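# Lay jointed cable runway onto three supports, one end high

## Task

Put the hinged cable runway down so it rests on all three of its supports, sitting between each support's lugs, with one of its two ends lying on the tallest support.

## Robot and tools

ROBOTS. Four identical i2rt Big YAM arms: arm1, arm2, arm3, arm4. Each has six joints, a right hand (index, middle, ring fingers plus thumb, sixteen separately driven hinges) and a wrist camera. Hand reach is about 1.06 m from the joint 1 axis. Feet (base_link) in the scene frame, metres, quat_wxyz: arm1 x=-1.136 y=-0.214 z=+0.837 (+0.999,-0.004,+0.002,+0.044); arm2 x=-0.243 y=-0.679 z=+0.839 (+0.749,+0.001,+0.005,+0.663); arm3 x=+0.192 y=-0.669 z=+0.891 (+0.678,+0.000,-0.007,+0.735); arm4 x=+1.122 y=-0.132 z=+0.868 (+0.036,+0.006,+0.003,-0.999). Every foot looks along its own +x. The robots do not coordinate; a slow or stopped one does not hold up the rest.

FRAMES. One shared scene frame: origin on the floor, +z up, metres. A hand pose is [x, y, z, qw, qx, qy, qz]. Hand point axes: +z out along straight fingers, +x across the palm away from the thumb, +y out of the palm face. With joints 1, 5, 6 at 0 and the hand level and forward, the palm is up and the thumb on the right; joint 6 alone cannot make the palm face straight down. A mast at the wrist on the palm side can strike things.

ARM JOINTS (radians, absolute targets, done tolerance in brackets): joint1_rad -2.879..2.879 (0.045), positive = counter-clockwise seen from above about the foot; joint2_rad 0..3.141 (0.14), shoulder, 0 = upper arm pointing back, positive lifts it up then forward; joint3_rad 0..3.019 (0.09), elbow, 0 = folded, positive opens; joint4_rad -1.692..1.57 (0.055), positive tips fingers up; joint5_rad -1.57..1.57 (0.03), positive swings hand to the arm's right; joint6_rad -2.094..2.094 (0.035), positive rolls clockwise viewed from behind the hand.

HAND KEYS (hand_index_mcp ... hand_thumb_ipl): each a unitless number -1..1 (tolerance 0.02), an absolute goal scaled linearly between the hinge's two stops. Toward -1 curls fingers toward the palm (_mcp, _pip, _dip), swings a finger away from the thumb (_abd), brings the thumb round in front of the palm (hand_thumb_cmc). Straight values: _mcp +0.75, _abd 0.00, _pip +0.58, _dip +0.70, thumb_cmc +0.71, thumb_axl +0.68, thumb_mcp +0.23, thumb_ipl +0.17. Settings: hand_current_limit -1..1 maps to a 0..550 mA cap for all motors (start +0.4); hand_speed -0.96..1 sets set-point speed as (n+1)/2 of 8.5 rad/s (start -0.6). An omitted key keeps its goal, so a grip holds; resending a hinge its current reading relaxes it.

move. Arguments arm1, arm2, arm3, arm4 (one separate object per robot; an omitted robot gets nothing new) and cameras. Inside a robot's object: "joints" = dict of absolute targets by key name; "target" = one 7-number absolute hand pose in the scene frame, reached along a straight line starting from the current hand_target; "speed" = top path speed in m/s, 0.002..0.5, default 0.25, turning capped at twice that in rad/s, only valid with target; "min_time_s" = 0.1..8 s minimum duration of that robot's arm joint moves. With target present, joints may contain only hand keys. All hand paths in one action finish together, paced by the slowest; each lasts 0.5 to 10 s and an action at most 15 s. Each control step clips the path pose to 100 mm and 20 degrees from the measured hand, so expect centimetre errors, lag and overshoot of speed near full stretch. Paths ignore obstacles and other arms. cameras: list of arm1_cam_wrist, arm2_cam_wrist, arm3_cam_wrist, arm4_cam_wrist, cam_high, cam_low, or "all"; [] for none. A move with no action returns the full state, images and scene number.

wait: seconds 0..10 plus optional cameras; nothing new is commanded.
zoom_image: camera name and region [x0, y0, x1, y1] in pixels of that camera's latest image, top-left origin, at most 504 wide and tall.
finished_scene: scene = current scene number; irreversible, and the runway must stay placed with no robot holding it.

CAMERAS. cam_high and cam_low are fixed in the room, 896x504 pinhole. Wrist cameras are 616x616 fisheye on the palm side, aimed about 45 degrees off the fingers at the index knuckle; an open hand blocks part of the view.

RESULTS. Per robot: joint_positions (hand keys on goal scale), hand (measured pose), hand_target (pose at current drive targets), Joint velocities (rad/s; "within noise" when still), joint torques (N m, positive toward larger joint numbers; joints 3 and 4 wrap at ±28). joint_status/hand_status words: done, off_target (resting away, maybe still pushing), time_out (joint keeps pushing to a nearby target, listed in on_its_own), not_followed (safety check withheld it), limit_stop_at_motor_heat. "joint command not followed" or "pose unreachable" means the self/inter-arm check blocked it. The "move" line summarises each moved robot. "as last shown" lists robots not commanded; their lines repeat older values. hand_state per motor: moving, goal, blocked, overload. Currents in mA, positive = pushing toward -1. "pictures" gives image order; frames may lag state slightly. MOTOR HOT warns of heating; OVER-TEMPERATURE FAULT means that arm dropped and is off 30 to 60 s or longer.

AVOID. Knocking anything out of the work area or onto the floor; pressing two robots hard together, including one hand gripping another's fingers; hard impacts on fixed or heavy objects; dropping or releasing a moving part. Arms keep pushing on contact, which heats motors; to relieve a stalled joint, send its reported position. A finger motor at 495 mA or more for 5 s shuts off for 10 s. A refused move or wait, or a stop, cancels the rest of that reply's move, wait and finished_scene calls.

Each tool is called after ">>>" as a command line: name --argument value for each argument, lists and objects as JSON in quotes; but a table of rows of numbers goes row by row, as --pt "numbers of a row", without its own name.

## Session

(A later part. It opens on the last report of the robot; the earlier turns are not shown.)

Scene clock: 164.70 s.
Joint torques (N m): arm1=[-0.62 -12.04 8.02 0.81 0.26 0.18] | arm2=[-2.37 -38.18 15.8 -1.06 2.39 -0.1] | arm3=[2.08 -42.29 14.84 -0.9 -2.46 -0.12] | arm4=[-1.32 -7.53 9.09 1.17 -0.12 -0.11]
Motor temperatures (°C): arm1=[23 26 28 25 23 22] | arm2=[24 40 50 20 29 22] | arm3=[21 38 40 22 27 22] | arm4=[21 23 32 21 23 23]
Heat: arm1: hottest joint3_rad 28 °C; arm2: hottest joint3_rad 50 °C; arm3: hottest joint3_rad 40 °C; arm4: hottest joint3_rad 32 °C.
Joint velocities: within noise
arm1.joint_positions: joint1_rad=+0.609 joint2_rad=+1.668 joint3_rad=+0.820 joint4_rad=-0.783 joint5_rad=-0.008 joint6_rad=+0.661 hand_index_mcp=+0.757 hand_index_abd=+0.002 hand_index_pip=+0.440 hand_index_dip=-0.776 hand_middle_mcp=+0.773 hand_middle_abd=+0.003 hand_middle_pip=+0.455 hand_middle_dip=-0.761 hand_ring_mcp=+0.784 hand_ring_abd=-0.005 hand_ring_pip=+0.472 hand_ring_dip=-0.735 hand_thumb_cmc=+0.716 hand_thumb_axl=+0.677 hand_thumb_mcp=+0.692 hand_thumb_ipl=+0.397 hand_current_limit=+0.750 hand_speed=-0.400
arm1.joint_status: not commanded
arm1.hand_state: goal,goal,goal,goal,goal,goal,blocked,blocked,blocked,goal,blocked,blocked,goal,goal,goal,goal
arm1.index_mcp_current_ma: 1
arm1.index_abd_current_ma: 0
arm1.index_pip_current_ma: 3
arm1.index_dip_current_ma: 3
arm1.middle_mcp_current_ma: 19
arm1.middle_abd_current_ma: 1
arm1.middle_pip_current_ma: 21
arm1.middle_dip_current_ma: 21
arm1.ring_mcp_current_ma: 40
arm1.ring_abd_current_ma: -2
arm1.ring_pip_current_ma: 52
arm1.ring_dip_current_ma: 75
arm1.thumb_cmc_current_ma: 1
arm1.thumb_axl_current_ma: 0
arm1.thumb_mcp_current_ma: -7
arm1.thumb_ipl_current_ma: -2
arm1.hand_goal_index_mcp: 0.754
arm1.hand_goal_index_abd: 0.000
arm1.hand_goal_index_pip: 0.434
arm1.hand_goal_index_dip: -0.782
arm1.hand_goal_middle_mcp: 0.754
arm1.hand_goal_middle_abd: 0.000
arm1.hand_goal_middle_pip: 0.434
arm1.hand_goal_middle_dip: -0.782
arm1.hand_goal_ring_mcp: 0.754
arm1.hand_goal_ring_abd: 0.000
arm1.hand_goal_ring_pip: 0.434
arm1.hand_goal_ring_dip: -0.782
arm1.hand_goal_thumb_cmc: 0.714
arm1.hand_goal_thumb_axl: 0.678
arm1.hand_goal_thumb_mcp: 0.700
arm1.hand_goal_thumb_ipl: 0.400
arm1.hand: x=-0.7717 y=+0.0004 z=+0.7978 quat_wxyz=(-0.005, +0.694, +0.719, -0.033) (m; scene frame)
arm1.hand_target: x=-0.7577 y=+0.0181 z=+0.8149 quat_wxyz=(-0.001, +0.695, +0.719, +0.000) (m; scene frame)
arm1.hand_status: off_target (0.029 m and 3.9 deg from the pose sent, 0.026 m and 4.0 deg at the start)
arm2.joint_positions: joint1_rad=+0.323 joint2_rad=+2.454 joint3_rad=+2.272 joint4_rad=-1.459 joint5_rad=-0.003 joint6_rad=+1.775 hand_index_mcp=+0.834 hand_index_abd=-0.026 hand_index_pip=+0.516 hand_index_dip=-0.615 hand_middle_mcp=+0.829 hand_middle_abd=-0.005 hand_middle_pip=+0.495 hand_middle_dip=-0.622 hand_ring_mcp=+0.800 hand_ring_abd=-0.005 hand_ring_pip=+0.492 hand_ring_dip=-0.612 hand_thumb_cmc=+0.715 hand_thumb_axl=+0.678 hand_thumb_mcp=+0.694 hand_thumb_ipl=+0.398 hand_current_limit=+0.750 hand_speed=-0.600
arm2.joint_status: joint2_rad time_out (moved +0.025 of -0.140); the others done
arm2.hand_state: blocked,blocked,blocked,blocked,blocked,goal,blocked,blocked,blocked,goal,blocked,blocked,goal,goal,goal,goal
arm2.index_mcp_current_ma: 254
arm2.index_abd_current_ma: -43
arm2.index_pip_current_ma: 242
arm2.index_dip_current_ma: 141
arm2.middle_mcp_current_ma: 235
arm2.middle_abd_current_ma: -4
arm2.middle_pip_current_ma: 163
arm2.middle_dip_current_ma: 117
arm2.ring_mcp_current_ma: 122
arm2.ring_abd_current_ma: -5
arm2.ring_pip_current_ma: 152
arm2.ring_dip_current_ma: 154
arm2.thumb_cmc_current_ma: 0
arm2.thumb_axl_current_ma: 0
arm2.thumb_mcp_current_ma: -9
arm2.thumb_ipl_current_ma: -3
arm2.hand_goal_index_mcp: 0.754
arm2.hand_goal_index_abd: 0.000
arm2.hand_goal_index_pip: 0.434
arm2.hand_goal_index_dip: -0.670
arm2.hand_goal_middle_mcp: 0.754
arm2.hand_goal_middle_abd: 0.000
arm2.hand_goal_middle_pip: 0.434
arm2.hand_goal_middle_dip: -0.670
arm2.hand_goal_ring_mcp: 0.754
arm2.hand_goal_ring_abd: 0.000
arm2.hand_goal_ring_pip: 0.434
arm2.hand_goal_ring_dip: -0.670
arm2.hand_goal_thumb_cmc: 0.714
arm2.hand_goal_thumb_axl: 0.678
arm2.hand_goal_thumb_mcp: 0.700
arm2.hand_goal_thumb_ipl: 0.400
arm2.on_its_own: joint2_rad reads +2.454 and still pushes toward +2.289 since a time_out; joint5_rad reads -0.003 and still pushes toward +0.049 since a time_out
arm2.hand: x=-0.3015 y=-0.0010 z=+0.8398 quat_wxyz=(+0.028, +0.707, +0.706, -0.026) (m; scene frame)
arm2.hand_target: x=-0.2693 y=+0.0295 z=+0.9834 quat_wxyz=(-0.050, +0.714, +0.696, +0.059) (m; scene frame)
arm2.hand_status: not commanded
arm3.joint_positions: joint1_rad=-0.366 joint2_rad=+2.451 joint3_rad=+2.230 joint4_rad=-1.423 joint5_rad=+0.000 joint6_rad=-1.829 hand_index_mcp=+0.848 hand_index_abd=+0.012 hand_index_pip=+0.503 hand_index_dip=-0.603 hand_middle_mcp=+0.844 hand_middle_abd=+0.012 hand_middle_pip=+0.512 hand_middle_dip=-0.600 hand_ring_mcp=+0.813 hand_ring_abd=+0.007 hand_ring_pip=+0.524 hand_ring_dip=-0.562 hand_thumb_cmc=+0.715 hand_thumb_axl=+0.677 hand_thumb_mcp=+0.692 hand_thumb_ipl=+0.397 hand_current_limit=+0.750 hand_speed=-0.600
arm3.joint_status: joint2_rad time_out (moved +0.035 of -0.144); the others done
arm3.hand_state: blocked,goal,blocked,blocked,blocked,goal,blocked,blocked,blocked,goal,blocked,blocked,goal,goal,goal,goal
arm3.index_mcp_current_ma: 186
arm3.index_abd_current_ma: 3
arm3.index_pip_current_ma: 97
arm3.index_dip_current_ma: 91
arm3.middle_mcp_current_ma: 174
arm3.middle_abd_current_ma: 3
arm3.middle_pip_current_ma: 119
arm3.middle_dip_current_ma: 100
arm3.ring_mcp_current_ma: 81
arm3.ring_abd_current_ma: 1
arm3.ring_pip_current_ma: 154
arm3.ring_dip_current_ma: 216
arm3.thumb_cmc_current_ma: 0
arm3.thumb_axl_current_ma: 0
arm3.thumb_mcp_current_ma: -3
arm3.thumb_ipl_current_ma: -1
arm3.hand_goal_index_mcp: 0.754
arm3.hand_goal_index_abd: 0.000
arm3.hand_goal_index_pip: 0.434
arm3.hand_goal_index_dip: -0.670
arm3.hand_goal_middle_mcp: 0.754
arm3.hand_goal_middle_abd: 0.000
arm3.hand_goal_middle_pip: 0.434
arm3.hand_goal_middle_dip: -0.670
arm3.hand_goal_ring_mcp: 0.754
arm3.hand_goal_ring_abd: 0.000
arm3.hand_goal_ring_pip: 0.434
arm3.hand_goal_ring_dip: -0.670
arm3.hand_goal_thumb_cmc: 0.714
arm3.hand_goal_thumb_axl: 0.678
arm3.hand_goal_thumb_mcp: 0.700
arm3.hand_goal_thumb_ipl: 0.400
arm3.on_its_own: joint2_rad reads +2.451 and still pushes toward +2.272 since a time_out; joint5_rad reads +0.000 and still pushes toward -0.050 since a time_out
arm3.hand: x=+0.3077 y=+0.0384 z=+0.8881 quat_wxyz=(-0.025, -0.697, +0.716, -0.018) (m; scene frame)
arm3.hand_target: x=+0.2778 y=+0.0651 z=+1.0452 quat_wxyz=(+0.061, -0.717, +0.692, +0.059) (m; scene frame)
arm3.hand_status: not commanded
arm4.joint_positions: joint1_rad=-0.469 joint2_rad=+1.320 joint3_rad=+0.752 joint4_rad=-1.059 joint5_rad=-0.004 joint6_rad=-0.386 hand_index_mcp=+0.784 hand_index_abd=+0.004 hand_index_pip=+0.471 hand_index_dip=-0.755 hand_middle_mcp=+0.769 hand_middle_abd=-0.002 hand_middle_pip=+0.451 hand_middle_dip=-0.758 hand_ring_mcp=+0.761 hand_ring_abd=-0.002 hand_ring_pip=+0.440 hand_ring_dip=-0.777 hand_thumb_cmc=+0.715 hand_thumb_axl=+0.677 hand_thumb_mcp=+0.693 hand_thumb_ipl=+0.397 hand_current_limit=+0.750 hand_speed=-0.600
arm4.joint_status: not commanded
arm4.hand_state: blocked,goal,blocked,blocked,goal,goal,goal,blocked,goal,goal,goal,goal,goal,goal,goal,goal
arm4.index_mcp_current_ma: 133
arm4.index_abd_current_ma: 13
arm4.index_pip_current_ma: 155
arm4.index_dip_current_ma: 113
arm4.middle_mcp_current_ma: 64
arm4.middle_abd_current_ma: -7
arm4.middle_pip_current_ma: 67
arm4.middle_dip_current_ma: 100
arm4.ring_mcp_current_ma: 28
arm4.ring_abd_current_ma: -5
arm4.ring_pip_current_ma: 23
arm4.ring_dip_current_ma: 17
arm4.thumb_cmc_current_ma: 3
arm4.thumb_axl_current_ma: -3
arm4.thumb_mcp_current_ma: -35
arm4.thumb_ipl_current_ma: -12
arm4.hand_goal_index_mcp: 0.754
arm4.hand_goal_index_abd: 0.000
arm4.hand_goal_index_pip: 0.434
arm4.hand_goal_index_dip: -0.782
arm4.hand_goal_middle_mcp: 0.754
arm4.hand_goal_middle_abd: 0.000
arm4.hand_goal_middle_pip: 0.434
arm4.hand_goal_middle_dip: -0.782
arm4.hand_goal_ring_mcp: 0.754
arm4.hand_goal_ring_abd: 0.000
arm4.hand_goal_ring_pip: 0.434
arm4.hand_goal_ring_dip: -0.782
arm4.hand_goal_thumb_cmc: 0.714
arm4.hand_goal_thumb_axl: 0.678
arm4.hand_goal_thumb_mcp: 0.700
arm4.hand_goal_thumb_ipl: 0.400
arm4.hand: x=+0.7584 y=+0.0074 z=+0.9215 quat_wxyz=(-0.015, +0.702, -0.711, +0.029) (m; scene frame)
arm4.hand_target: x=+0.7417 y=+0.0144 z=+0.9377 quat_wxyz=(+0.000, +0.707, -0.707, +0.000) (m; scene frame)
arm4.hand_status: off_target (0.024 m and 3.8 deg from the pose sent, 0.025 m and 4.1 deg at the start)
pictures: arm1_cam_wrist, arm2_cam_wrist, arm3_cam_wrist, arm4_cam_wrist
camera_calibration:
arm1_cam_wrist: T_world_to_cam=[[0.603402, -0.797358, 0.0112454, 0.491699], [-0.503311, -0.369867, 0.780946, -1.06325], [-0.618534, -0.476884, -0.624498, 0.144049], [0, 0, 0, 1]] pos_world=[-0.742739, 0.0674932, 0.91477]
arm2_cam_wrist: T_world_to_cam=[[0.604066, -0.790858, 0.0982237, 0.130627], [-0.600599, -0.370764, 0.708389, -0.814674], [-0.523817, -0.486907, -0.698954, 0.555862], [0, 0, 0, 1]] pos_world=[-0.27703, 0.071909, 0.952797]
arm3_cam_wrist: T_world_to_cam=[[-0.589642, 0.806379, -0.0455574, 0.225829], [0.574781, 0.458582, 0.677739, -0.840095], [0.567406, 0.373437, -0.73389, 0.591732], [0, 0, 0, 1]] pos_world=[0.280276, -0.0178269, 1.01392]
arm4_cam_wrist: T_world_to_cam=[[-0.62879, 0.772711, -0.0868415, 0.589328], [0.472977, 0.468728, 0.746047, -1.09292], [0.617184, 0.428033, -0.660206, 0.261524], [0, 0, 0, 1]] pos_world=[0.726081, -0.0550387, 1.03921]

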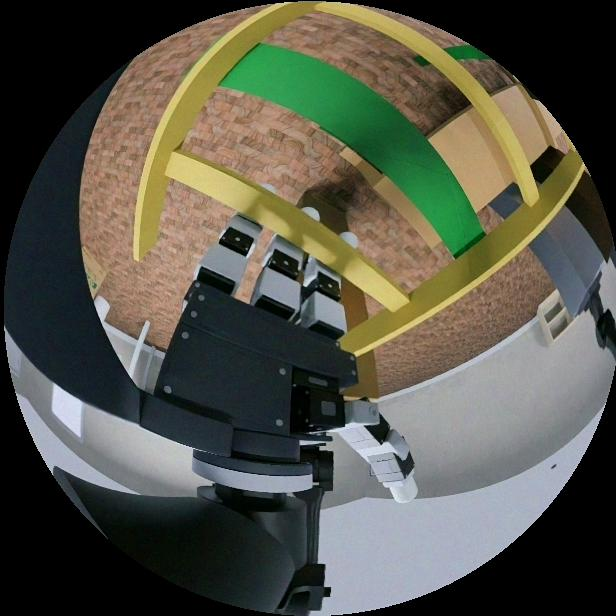

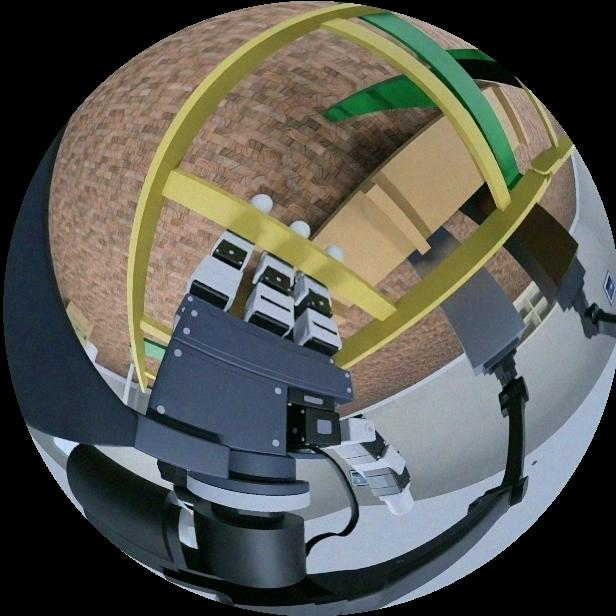

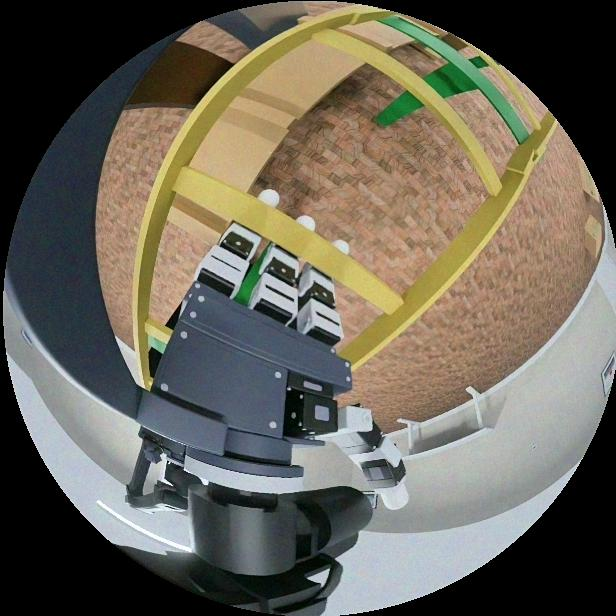

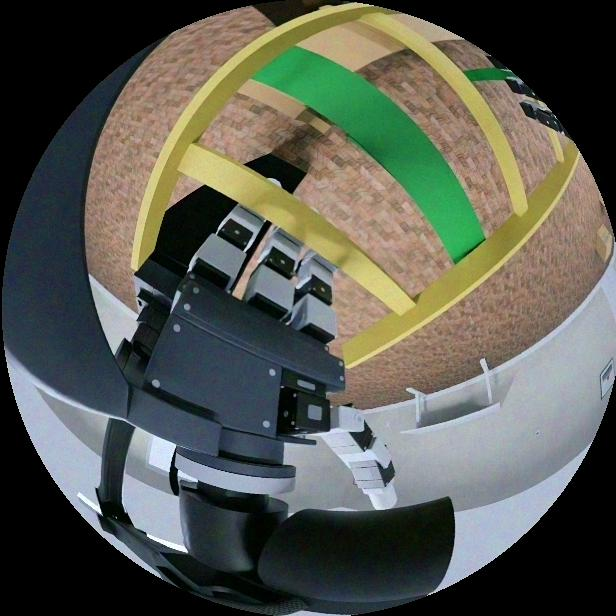

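>>> move --arm1 '{"target":[-0.758,0.019,0.802,0,0.6947,0.7193,0],"speed":0.02}' --arm2 '{"joints":{"joint2_rad":2.257,"joint3_rad":2.255,"joint4_rad":-1.355,"joint1_rad":0.285},"min_time_s":3}' --arm3 '{"joints":{"joint2_rad":2.244,"joint3_rad":2.208,"joint4_rad":-1.322,"joint1_rad":-0.33},"min_time_s":3}' --arm4 '{"target":[0.742,0.0165,0.9235,0,0.7071,-0.7071,0],"speed":0.02}' --cameras '["cam_high","cam_low","arm1_cam_wrist","arm2_cam_wrist","arm3_cam_wrist","arm4_cam_wrist"]'

>>> zoom_image --camera "cam_high" --region '[325, 290, 365, 325]'

>>> zoom_image --camera "cam_high" --region '[425, 380, 465, 420]'

>>> zoom_image --camera "cam_high" --region '[250, 210, 285, 240]'

>>> zoom_image --camera "cam_low" --region '[500, 240, 580, 290]'

>>> zoom_image --camera "cam_low" --region '[360, 265, 440, 305]'

>>> zoom_image --camera "cam_low" --region '[280, 260, 360, 300]'

Scene clock: 176.73 s.
Joint torques (N m): arm1=[-0.67 -12.63 7.5 0.43 0.43 0.21] | arm2=[-2.37 -38.83 14.6 -0.36 2 -0.09] | arm3=[2.08 -43.34 13.14 0.08 -2.26 -0.11] | arm4=[-1.61 -8.53 8.76 0.51 -0.32 -0.07]
Motor temperatures (°C): arm1=[23 26 28 25 23 22] | arm2=[24 42 49 20 29 22] | arm3=[21 42 40 22 28 22] | arm4=[21 23 31 21 23 23]
Heat: arm1: hottest joint3_rad 28 °C; arm2: hottest joint3_rad 49 °C; arm3: hottest joint2_rad 42 °C; arm4: hottest joint3_rad 31 °C.
move: arm1 moving; arm2 time_out; arm3 time_out; arm4 moving
Joint velocities: within noise
arm1.joint_positions: joint1_rad=+0.612 joint2_rad=+1.701 joint3_rad=+0.814 joint4_rad=-0.734 joint5_rad=-0.012 joint6_rad=+0.661 hand_index_mcp=+0.768 hand_index_abd=+0.001 hand_index_pip=+0.468 hand_index_dip=-0.742 hand_middle_mcp=+0.779 hand_middle_abd=+0.003 hand_middle_pip=+0.460 hand_middle_dip=-0.759 hand_ring_mcp=+0.784 hand_ring_abd=-0.005 hand_ring_pip=+0.455 hand_ring_dip=-0.768 hand_thumb_cmc=+0.716 hand_thumb_axl=+0.677 hand_thumb_mcp=+0.692 hand_thumb_ipl=+0.397 hand_current_limit=+0.750 hand_speed=-0.400
arm1.joint_status: not commanded
arm1.hand_state: goal,goal,blocked,blocked,blocked,goal,blocked,blocked,blocked,goal,blocked,goal,goal,goal,goal,goal
arm1.index_mcp_current_ma: 12
arm1.index_abd_current_ma: 0
arm1.index_pip_current_ma: 45
arm1.index_dip_current_ma: 58
arm1.middle_mcp_current_ma: 30
arm1.middle_abd_current_ma: 1
arm1.middle_pip_current_ma: 28
arm1.middle_dip_current_ma: 24
arm1.ring_mcp_current_ma: 39
arm1.ring_abd_current_ma: -1
arm1.ring_pip_current_ma: 21
arm1.ring_dip_current_ma: 11
arm1.thumb_cmc_current_ma: 1
arm1.thumb_axl_current_ma: 0
arm1.thumb_mcp_current_ma: -7
arm1.thumb_ipl_current_ma: -2
arm1.hand_goal_index_mcp: 0.754
arm1.hand_goal_index_abd: 0.000
arm1.hand_goal_index_pip: 0.434
arm1.hand_goal_index_dip: -0.782
arm1.hand_goal_middle_mcp: 0.754
arm1.hand_goal_middle_abd: 0.000
arm1.hand_goal_middle_pip: 0.434
arm1.hand_goal_middle_dip: -0.782
arm1.hand_goal_ring_mcp: 0.754
arm1.hand_goal_ring_abd: 0.000
arm1.hand_goal_ring_pip: 0.434
arm1.hand_goal_ring_dip: -0.782
arm1.hand_goal_thumb_cmc: 0.714
arm1.hand_goal_thumb_axl: 0.678
arm1.hand_goal_thumb_mcp: 0.700
arm1.hand_goal_thumb_ipl: 0.400
arm1.hand: x=-0.7707 y=+0.0038 z=+0.7846 quat_wxyz=(-0.007, +0.693, +0.720, -0.029) (m; scene frame)
arm1.hand_target: x=-0.7584 y=+0.0189 z=+0.8022 quat_wxyz=(-0.001, +0.695, +0.719, +0.000) (m; scene frame)
arm1.hand_status: moving (0.026 m and 3.4 deg from the pose sent, 0.023 m and 3.9 deg at the start)
arm2.joint_positions: joint1_rad=+0.323 joint2_rad=+2.434 joint3_rad=+2.189 joint4_rad=-1.347 joint5_rad=+0.005 joint6_rad=+1.773 hand_index_mcp=+0.834 hand_index_abd=-0.020 hand_index_pip=+0.516 hand_index_dip=-0.609 hand_middle_mcp=+0.829 hand_middle_abd=+0.000 hand_middle_pip=+0.495 hand_middle_dip=-0.632 hand_ring_mcp=+0.800 hand_ring_abd=-0.001 hand_ring_pip=+0.477 hand_ring_dip=-0.639 hand_thumb_cmc=+0.715 hand_thumb_axl=+0.678 hand_thumb_mcp=+0.694 hand_thumb_ipl=+0.398 hand_current_limit=+0.750 hand_speed=-0.600
arm2.joint_status: joint2_rad time_out (moved -0.021 of -0.197); the others done
arm2.hand_state: blocked,goal,blocked,blocked,blocked,goal,blocked,blocked,blocked,goal,blocked,blocked,goal,goal,goal,goal
arm2.index_mcp_current_ma: 254
arm2.index_abd_current_ma: -29
arm2.index_pip_current_ma: 242
arm2.index_dip_current_ma: 163
arm2.middle_mcp_current_ma: 235
arm2.middle_abd_current_ma: 0
arm2.middle_pip_current_ma: 163
arm2.middle_dip_current_ma: 84
arm2.ring_mcp_current_ma: 121
arm2.ring_abd_current_ma: 0
arm2.ring_pip_current_ma: 102
arm2.ring_dip_current_ma: 65
arm2.thumb_cmc_current_ma: 0
arm2.thumb_axl_current_ma: 0
arm2.thumb_mcp_current_ma: -9
arm2.thumb_ipl_current_ma: -3
arm2.hand_goal_index_mcp: 0.754
arm2.hand_goal_index_abd: 0.000
arm2.hand_goal_index_pip: 0.434
arm2.hand_goal_index_dip: -0.670
arm2.hand_goal_middle_mcp: 0.754
arm2.hand_goal_middle_abd: 0.000
arm2.hand_goal_middle_pip: 0.434
arm2.hand_goal_middle_dip: -0.670
arm2.hand_goal_ring_mcp: 0.754
arm2.hand_goal_ring_abd: 0.000
arm2.hand_goal_ring_pip: 0.434
arm2.hand_goal_ring_dip: -0.670
arm2.hand_goal_thumb_cmc: 0.714
arm2.hand_goal_thumb_axl: 0.678
arm2.hand_goal_thumb_mcp: 0.700
arm2.hand_goal_thumb_ipl: 0.400
arm2.on_its_own: joint2_rad reads +2.434 and still pushes toward +2.257 since a time_out; joint5_rad reads +0.005 and still pushes toward +0.049 since a time_out; hand_ring_dip moved -0.027 toward your old target -0.670
arm2.hand: x=-0.3008 y=+0.0025 z=+0.8218 quat_wxyz=(+0.009, +0.707, +0.707, -0.009) (m; scene frame)
arm2.hand_target: x=-0.2707 y=+0.0370 z=+0.9686 quat_wxyz=(-0.074, +0.713, +0.693, +0.076) (m; scene frame)
arm2.hand_status: not commanded
arm3.joint_positions: joint1_rad=-0.366 joint2_rad=+2.438 joint3_rad=+2.159 joint4_rad=-1.319 joint5_rad=-0.005 joint6_rad=-1.830 hand_index_mcp=+0.847 hand_index_abd=+0.003 hand_index_pip=+0.490 hand_index_dip=-0.637 hand_middle_mcp=+0.844 hand_middle_abd=+0.003 hand_middle_pip=+0.512 hand_middle_dip=-0.613 hand_ring_mcp=+0.813 hand_ring_abd=-0.001 hand_ring_pip=+0.528 hand_ring_dip=-0.559 hand_thumb_cmc=+0.715 hand_thumb_axl=+0.677 hand_thumb_mcp=+0.692 hand_thumb_ipl=+0.397 hand_current_limit=+0.750 hand_speed=-0.600
arm3.joint_status: joint2_rad time_out (moved -0.014 of -0.207); the others done
arm3.hand_state: blocked,goal,blocked,blocked,blocked,goal,blocked,blocked,blocked,goal,blocked,blocked,goal,goal,goal,goal
arm3.index_mcp_current_ma: 185
arm3.index_abd_current_ma: 0
arm3.index_pip_current_ma: 66
arm3.index_dip_current_ma: 26
arm3.middle_mcp_current_ma: 174
arm3.middle_abd_current_ma: 0
arm3.middle_pip_current_ma: 119
arm3.middle_dip_current_ma: 70
arm3.ring_mcp_current_ma: 81
arm3.ring_abd_current_ma: 0
arm3.ring_pip_current_ma: 166
arm3.ring_dip_current_ma: 229
arm3.thumb_cmc_current_ma: 0
arm3.thumb_axl_current_ma: 0
arm3.thumb_mcp_current_ma: -3
arm3.thumb_ipl_current_ma: -1
arm3.hand_goal_index_mcp: 0.754
arm3.hand_goal_index_abd: 0.000
arm3.hand_goal_index_pip: 0.434
arm3.hand_goal_index_dip: -0.670
arm3.hand_goal_middle_mcp: 0.754
arm3.hand_goal_middle_abd: 0.000
arm3.hand_goal_middle_pip: 0.434
arm3.hand_goal_middle_dip: -0.670
arm3.hand_goal_ring_mcp: 0.754
arm3.hand_goal_ring_abd: 0.000
arm3.hand_goal_ring_pip: 0.434
arm3.hand_goal_ring_dip: -0.670
arm3.hand_goal_thumb_cmc: 0.714
arm3.hand_goal_thumb_axl: 0.678
arm3.hand_goal_thumb_mcp: 0.700
arm3.hand_goal_thumb_ipl: 0.400
arm3.on_its_own: joint2_rad reads +2.438 and still pushes toward +2.244 since a time_out; joint5_rad reads -0.005 and still pushes toward -0.050 since a time_out; hand_index_dip moved -0.033 toward your old target -0.670
arm3.hand: x=+0.3077 y=+0.0419 z=+0.8708 quat_wxyz=(-0.006, -0.698, +0.716, -0.004) (m; scene frame)
arm3.hand_target: x=+0.2797 y=+0.0726 z=+1.0320 quat_wxyz=(+0.087, -0.715, +0.689, +0.074) (m; scene frame)
arm3.hand_status: not commanded
arm4.joint_positions: joint1_rad=-0.474 joint2_rad=+1.353 joint3_rad=+0.731 joint4_rad=-0.999 joint5_rad=+0.000 joint6_rad=-0.398 hand_index_mcp=+0.775 hand_index_abd=+0.003 hand_index_pip=+0.449 hand_index_dip=-0.773 hand_middle_mcp=+0.772 hand_middle_abd=-0.001 hand_middle_pip=+0.458 hand_middle_dip=-0.757 hand_ring_mcp=+0.776 hand_ring_abd=+0.000 hand_ring_pip=+0.466 hand_ring_dip=-0.744 hand_thumb_cmc=+0.715 hand_thumb_axl=+0.677 hand_thumb_mcp=+0.693 hand_thumb_ipl=+0.397 hand_current_limit=+0.750 hand_speed=-0.600
arm4.joint_status: not commanded
arm4.hand_state: blocked,goal,goal,goal,goal,goal,blocked,blocked,blocked,goal,blocked,blocked,goal,goal,goal,goal
arm4.index_mcp_current_ma: 93
arm4.index_abd_current_ma: 9
arm4.index_pip_current_ma: 61
arm4.index_dip_current_ma: 33
arm4.middle_mcp_current_ma: 79
arm4.middle_abd_current_ma: -2
arm4.middle_pip_current_ma: 100
arm4.middle_dip_current_ma: 103
arm4.ring_mcp_current_ma: 96
arm4.ring_abd_current_ma: -1
arm4.ring_pip_current_ma: 136
arm4.ring_dip_current_ma: 162
arm4.thumb_cmc_current_ma: 3
arm4.thumb_axl_current_ma: -3
arm4.thumb_mcp_current_ma: -35
arm4.thumb_ipl_current_ma: -12
arm4.hand_goal_index_mcp: 0.754
arm4.hand_goal_index_abd: 0.000
arm4.hand_goal_index_pip: 0.434
arm4.hand_goal_index_dip: -0.782
arm4.hand_goal_middle_mcp: 0.754
arm4.hand_goal_middle_abd: 0.000
arm4.hand_goal_middle_pip: 0.434
arm4.hand_goal_middle_dip: -0.782
arm4.hand_goal_ring_mcp: 0.754
arm4.hand_goal_ring_abd: 0.000
arm4.hand_goal_ring_pip: 0.434
arm4.hand_goal_ring_dip: -0.782
arm4.hand_goal_thumb_cmc: 0.714
arm4.hand_goal_thumb_axl: 0.678
arm4.hand_goal_thumb_mcp: 0.700
arm4.hand_goal_thumb_ipl: 0.400
arm4.hand: x=+0.7566 y=+0.0099 z=+0.9057 quat_wxyz=(-0.016, +0.705, -0.708, +0.025) (m; scene frame)
arm4.hand_target: x=+0.7426 y=+0.0164 z=+0.9236 quat_wxyz=(+0.000, +0.707, -0.707, +0.000) (m; scene frame)
arm4.hand_status: moving (0.024 m and 3.4 deg from the pose sent, 0.019 m and 3.8 deg at the start)
pictures: arm1_cam_wrist, arm2_cam_wrist, arm3_cam_wrist, arm4_cam_wrist, cam_high, cam_low
camera_calibration:
arm1_cam_wrist: T_world_to_cam=[[0.605621, -0.795726, 0.00657174, 0.49932], [-0.5058, -0.378558, 0.775152, -1.04846], [-0.614321, -0.472772, -0.631741, 0.146942], [0, 0, 0, 1]] pos_world=[-0.742438, 0.0698897, 0.902262]
arm2_cam_wrist: T_world_to_cam=[[0.605322, -0.793933, 0.0570608, 0.168941], [-0.598959, -0.407107, 0.689573, -0.784192], [-0.524245, -0.451591, -0.721964, 0.564117], [0, 0, 0, 1]] pos_world=[-0.276227, 0.0696283, 0.93839]
arm3_cam_wrist: T_world_to_cam=[[-0.591032, 0.80653, -0.0137565, 0.194932], [0.568012, 0.428232, 0.702837, -0.848561], [0.57275, 0.407586, -0.711218, 0.554902], [0, 0, 0, 1]] pos_world=[0.279384, -0.0200073, 0.993738]
arm4_cam_wrist: T_world_to_cam=[[-0.635304, 0.76821, -0.0790138, 0.582779], [0.47283, 0.467829, 0.746704, -1.08199], [0.61059, 0.437024, -0.660446, 0.256093], [0, 0, 0, 1]] pos_world=[0.725471, -0.0534288, 1.02311]

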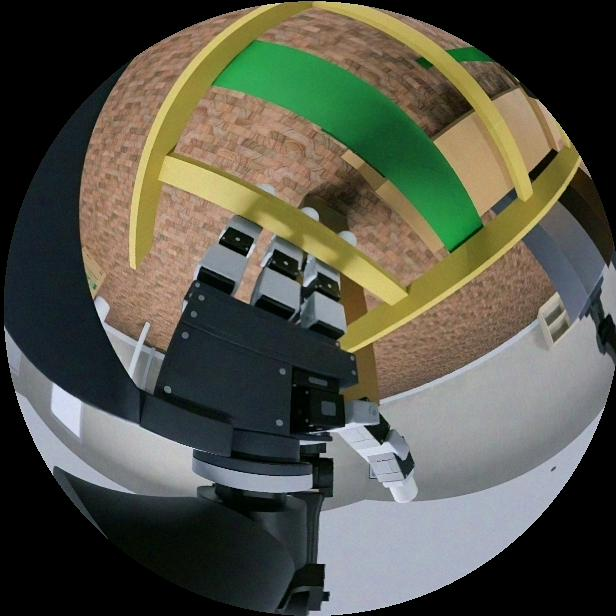

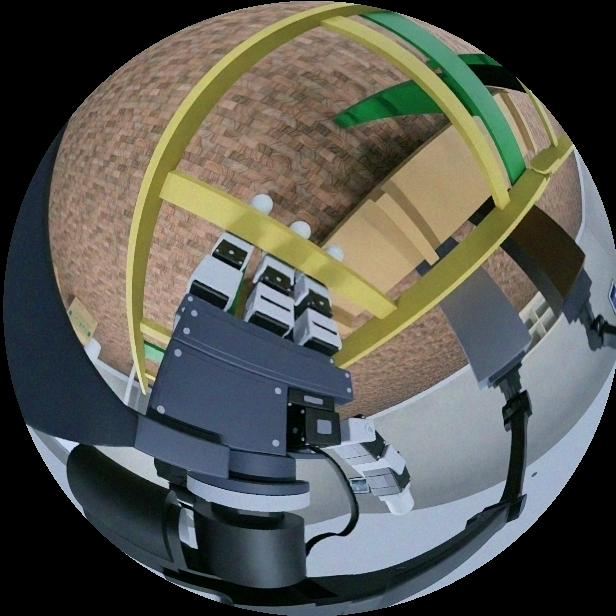

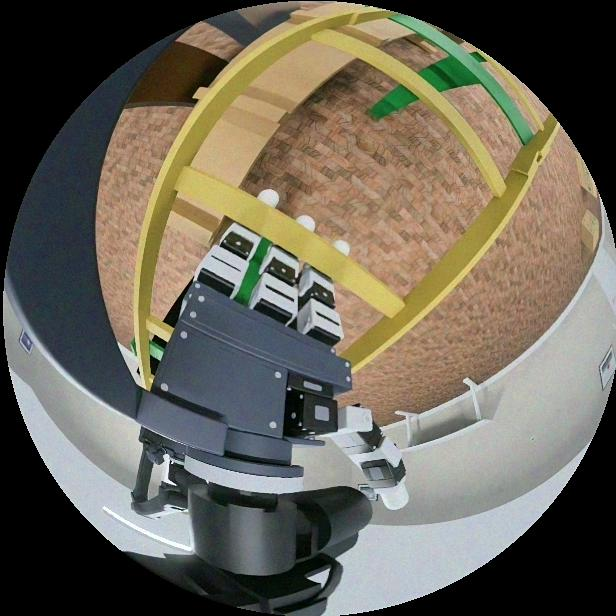

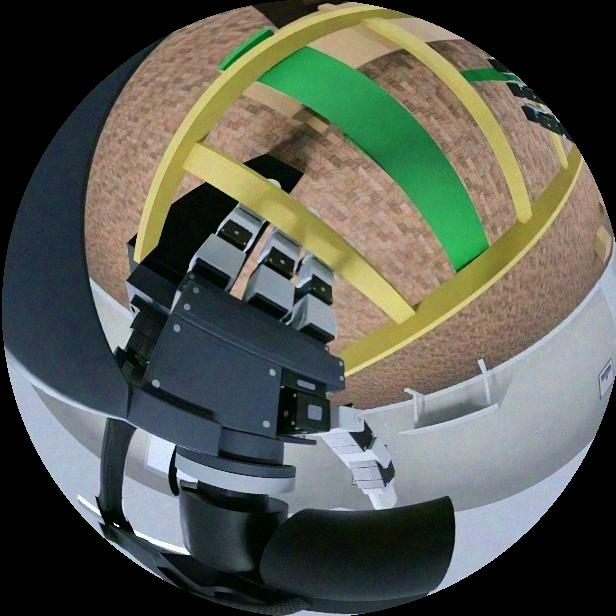

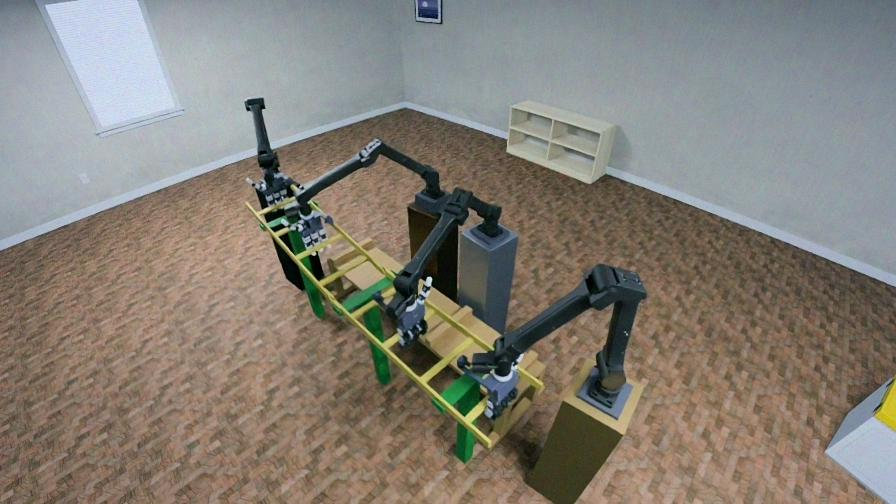

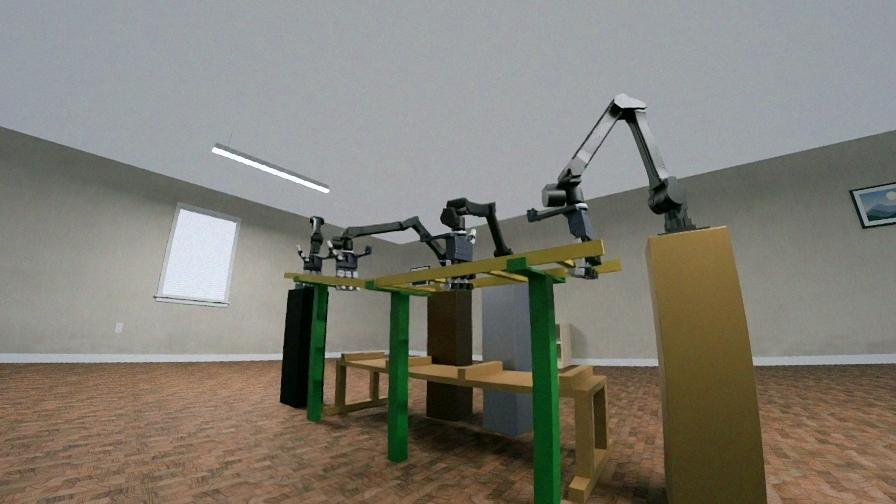

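Scaled by 12.600 from the camera's 896x504 image, which has a finer 1280x720 frame.

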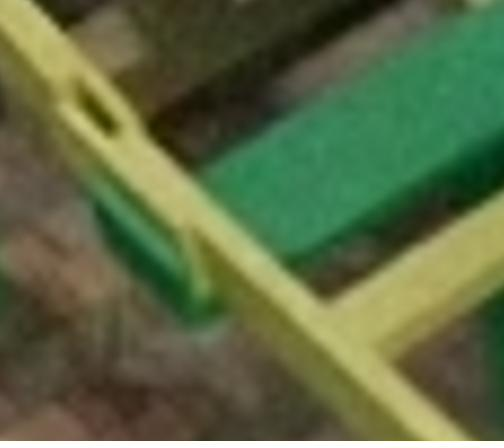

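Scaled by 12.600 from the camera's 896x504 image, which has a finer 1280x720 frame.

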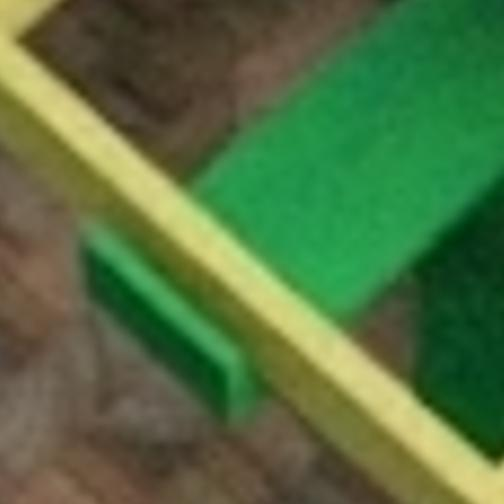

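Scaled by 14.400 from the camera's 896x504 image, which has a finer 1280x720 frame.

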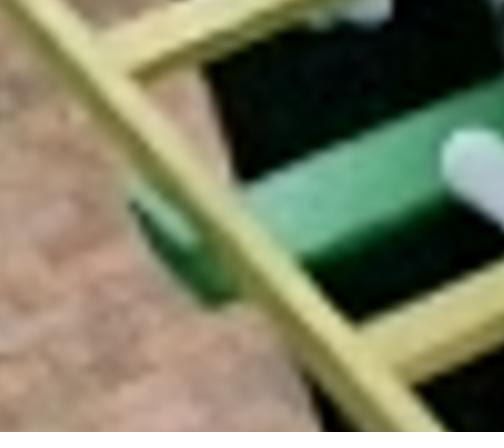

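Scaled by 6.300 from the camera's 896x504 image, which has a finer 1280x720 frame.

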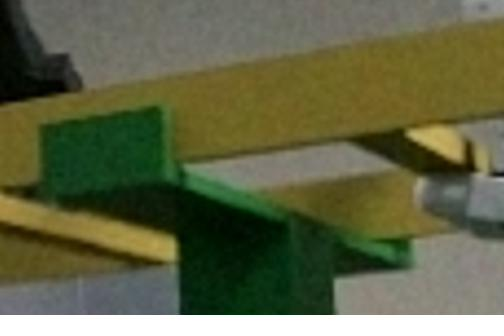

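Scaled by 6.300 from the camera's 896x504 image, which has a finer 1280x720 frame.

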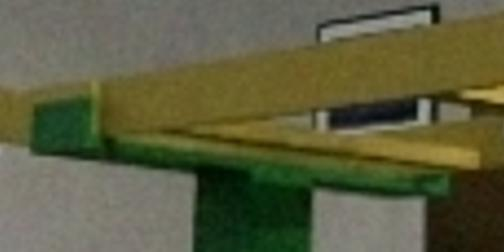

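Scaled by 6.300 from the camera's 896x504 image, which has a finer 1280x720 frame.

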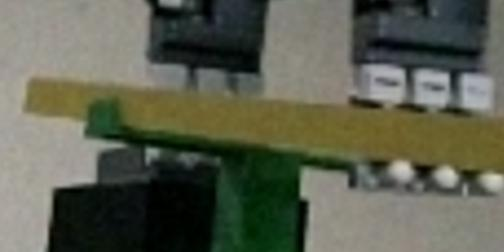

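>>> zoom_image --camera "cam_low" --region '[545, 265, 575, 290]'

>>> zoom_image --camera "cam_low" --region '[410, 280, 440, 305]'

>>> zoom_image --camera "cam_low" --region '[325, 270, 355, 295]'

>>> zoom_image --camera "arm1_cam_wrist" --region '[420, 210, 500, 290]'

>>> zoom_image --camera "arm2_cam_wrist" --region '[490, 140, 560, 210]'

>>> zoom_image --camera "arm4_cam_wrist" --region '[430, 210, 510, 290]'

>>> zoom_image --camera "arm4_cam_wrist" --region '[210, 20, 290, 100]'

Scaled by 16.800 from the camera's 896x504 image, which has a finer 1280x720 frame.

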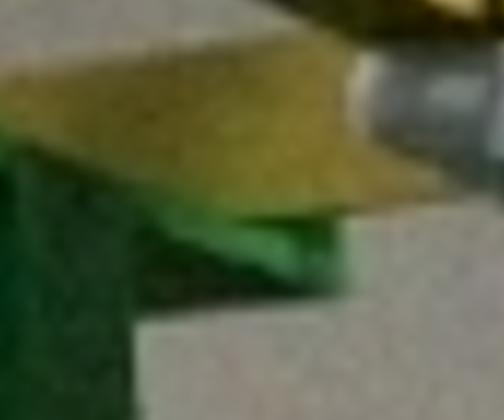

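Scaled by 16.800 from the camera's 896x504 image, which has a finer 1280x720 frame.

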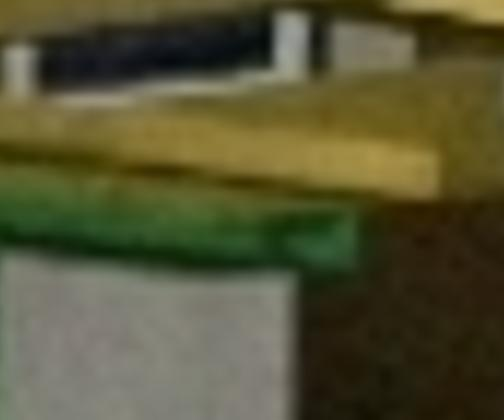

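Scaled by 16.800 from the camera's 896x504 image, which has a finer 1280x720 frame.

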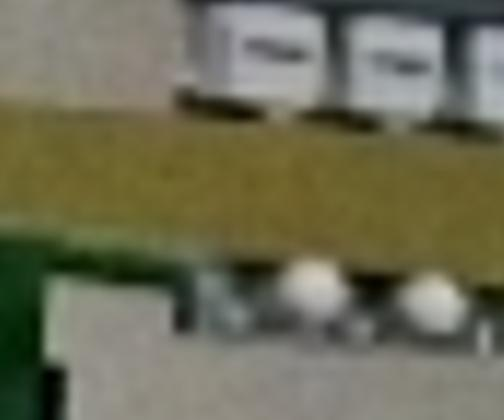

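Scaled by 6.300 from the camera's 616x616 image, which has a finer 880x880 frame.

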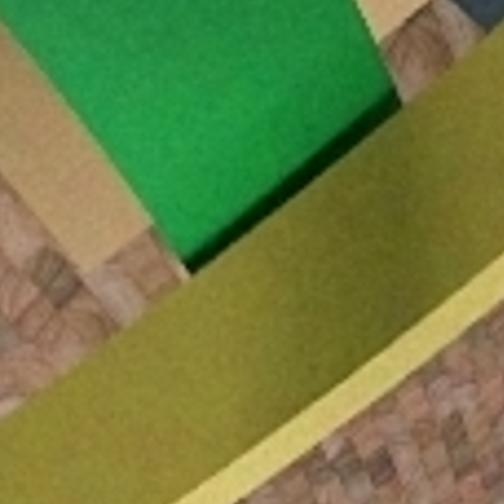

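Scaled by 7.200 from the camera's 616x616 image, which has a finer 880x880 frame.

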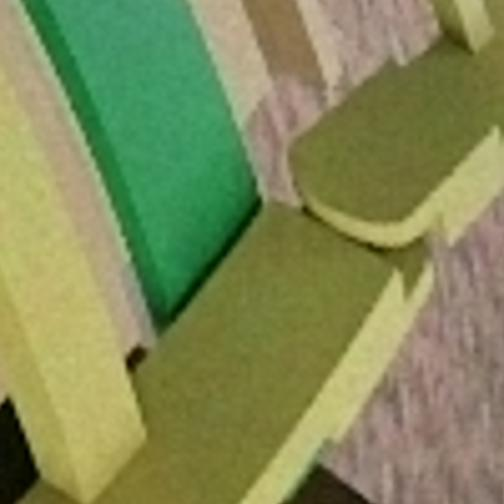

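Scaled by 6.300 from the camera's 616x616 image, which has a finer 880x880 frame.

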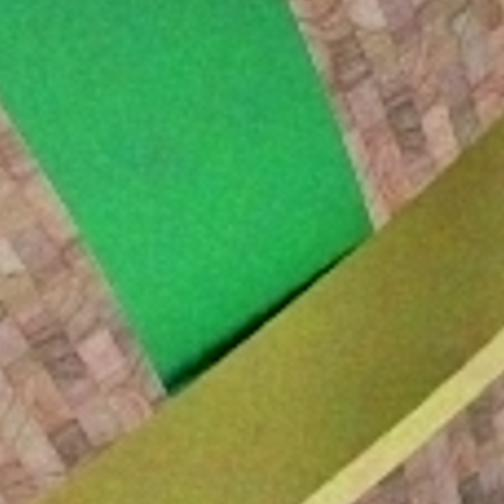

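Scaled by 6.300 from the camera's 616x616 image, which has a finer 880x880 frame.

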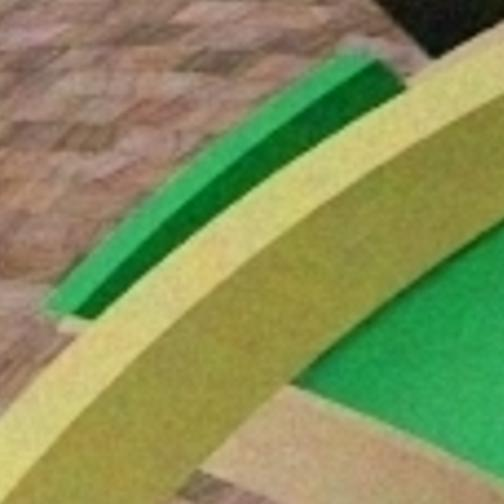

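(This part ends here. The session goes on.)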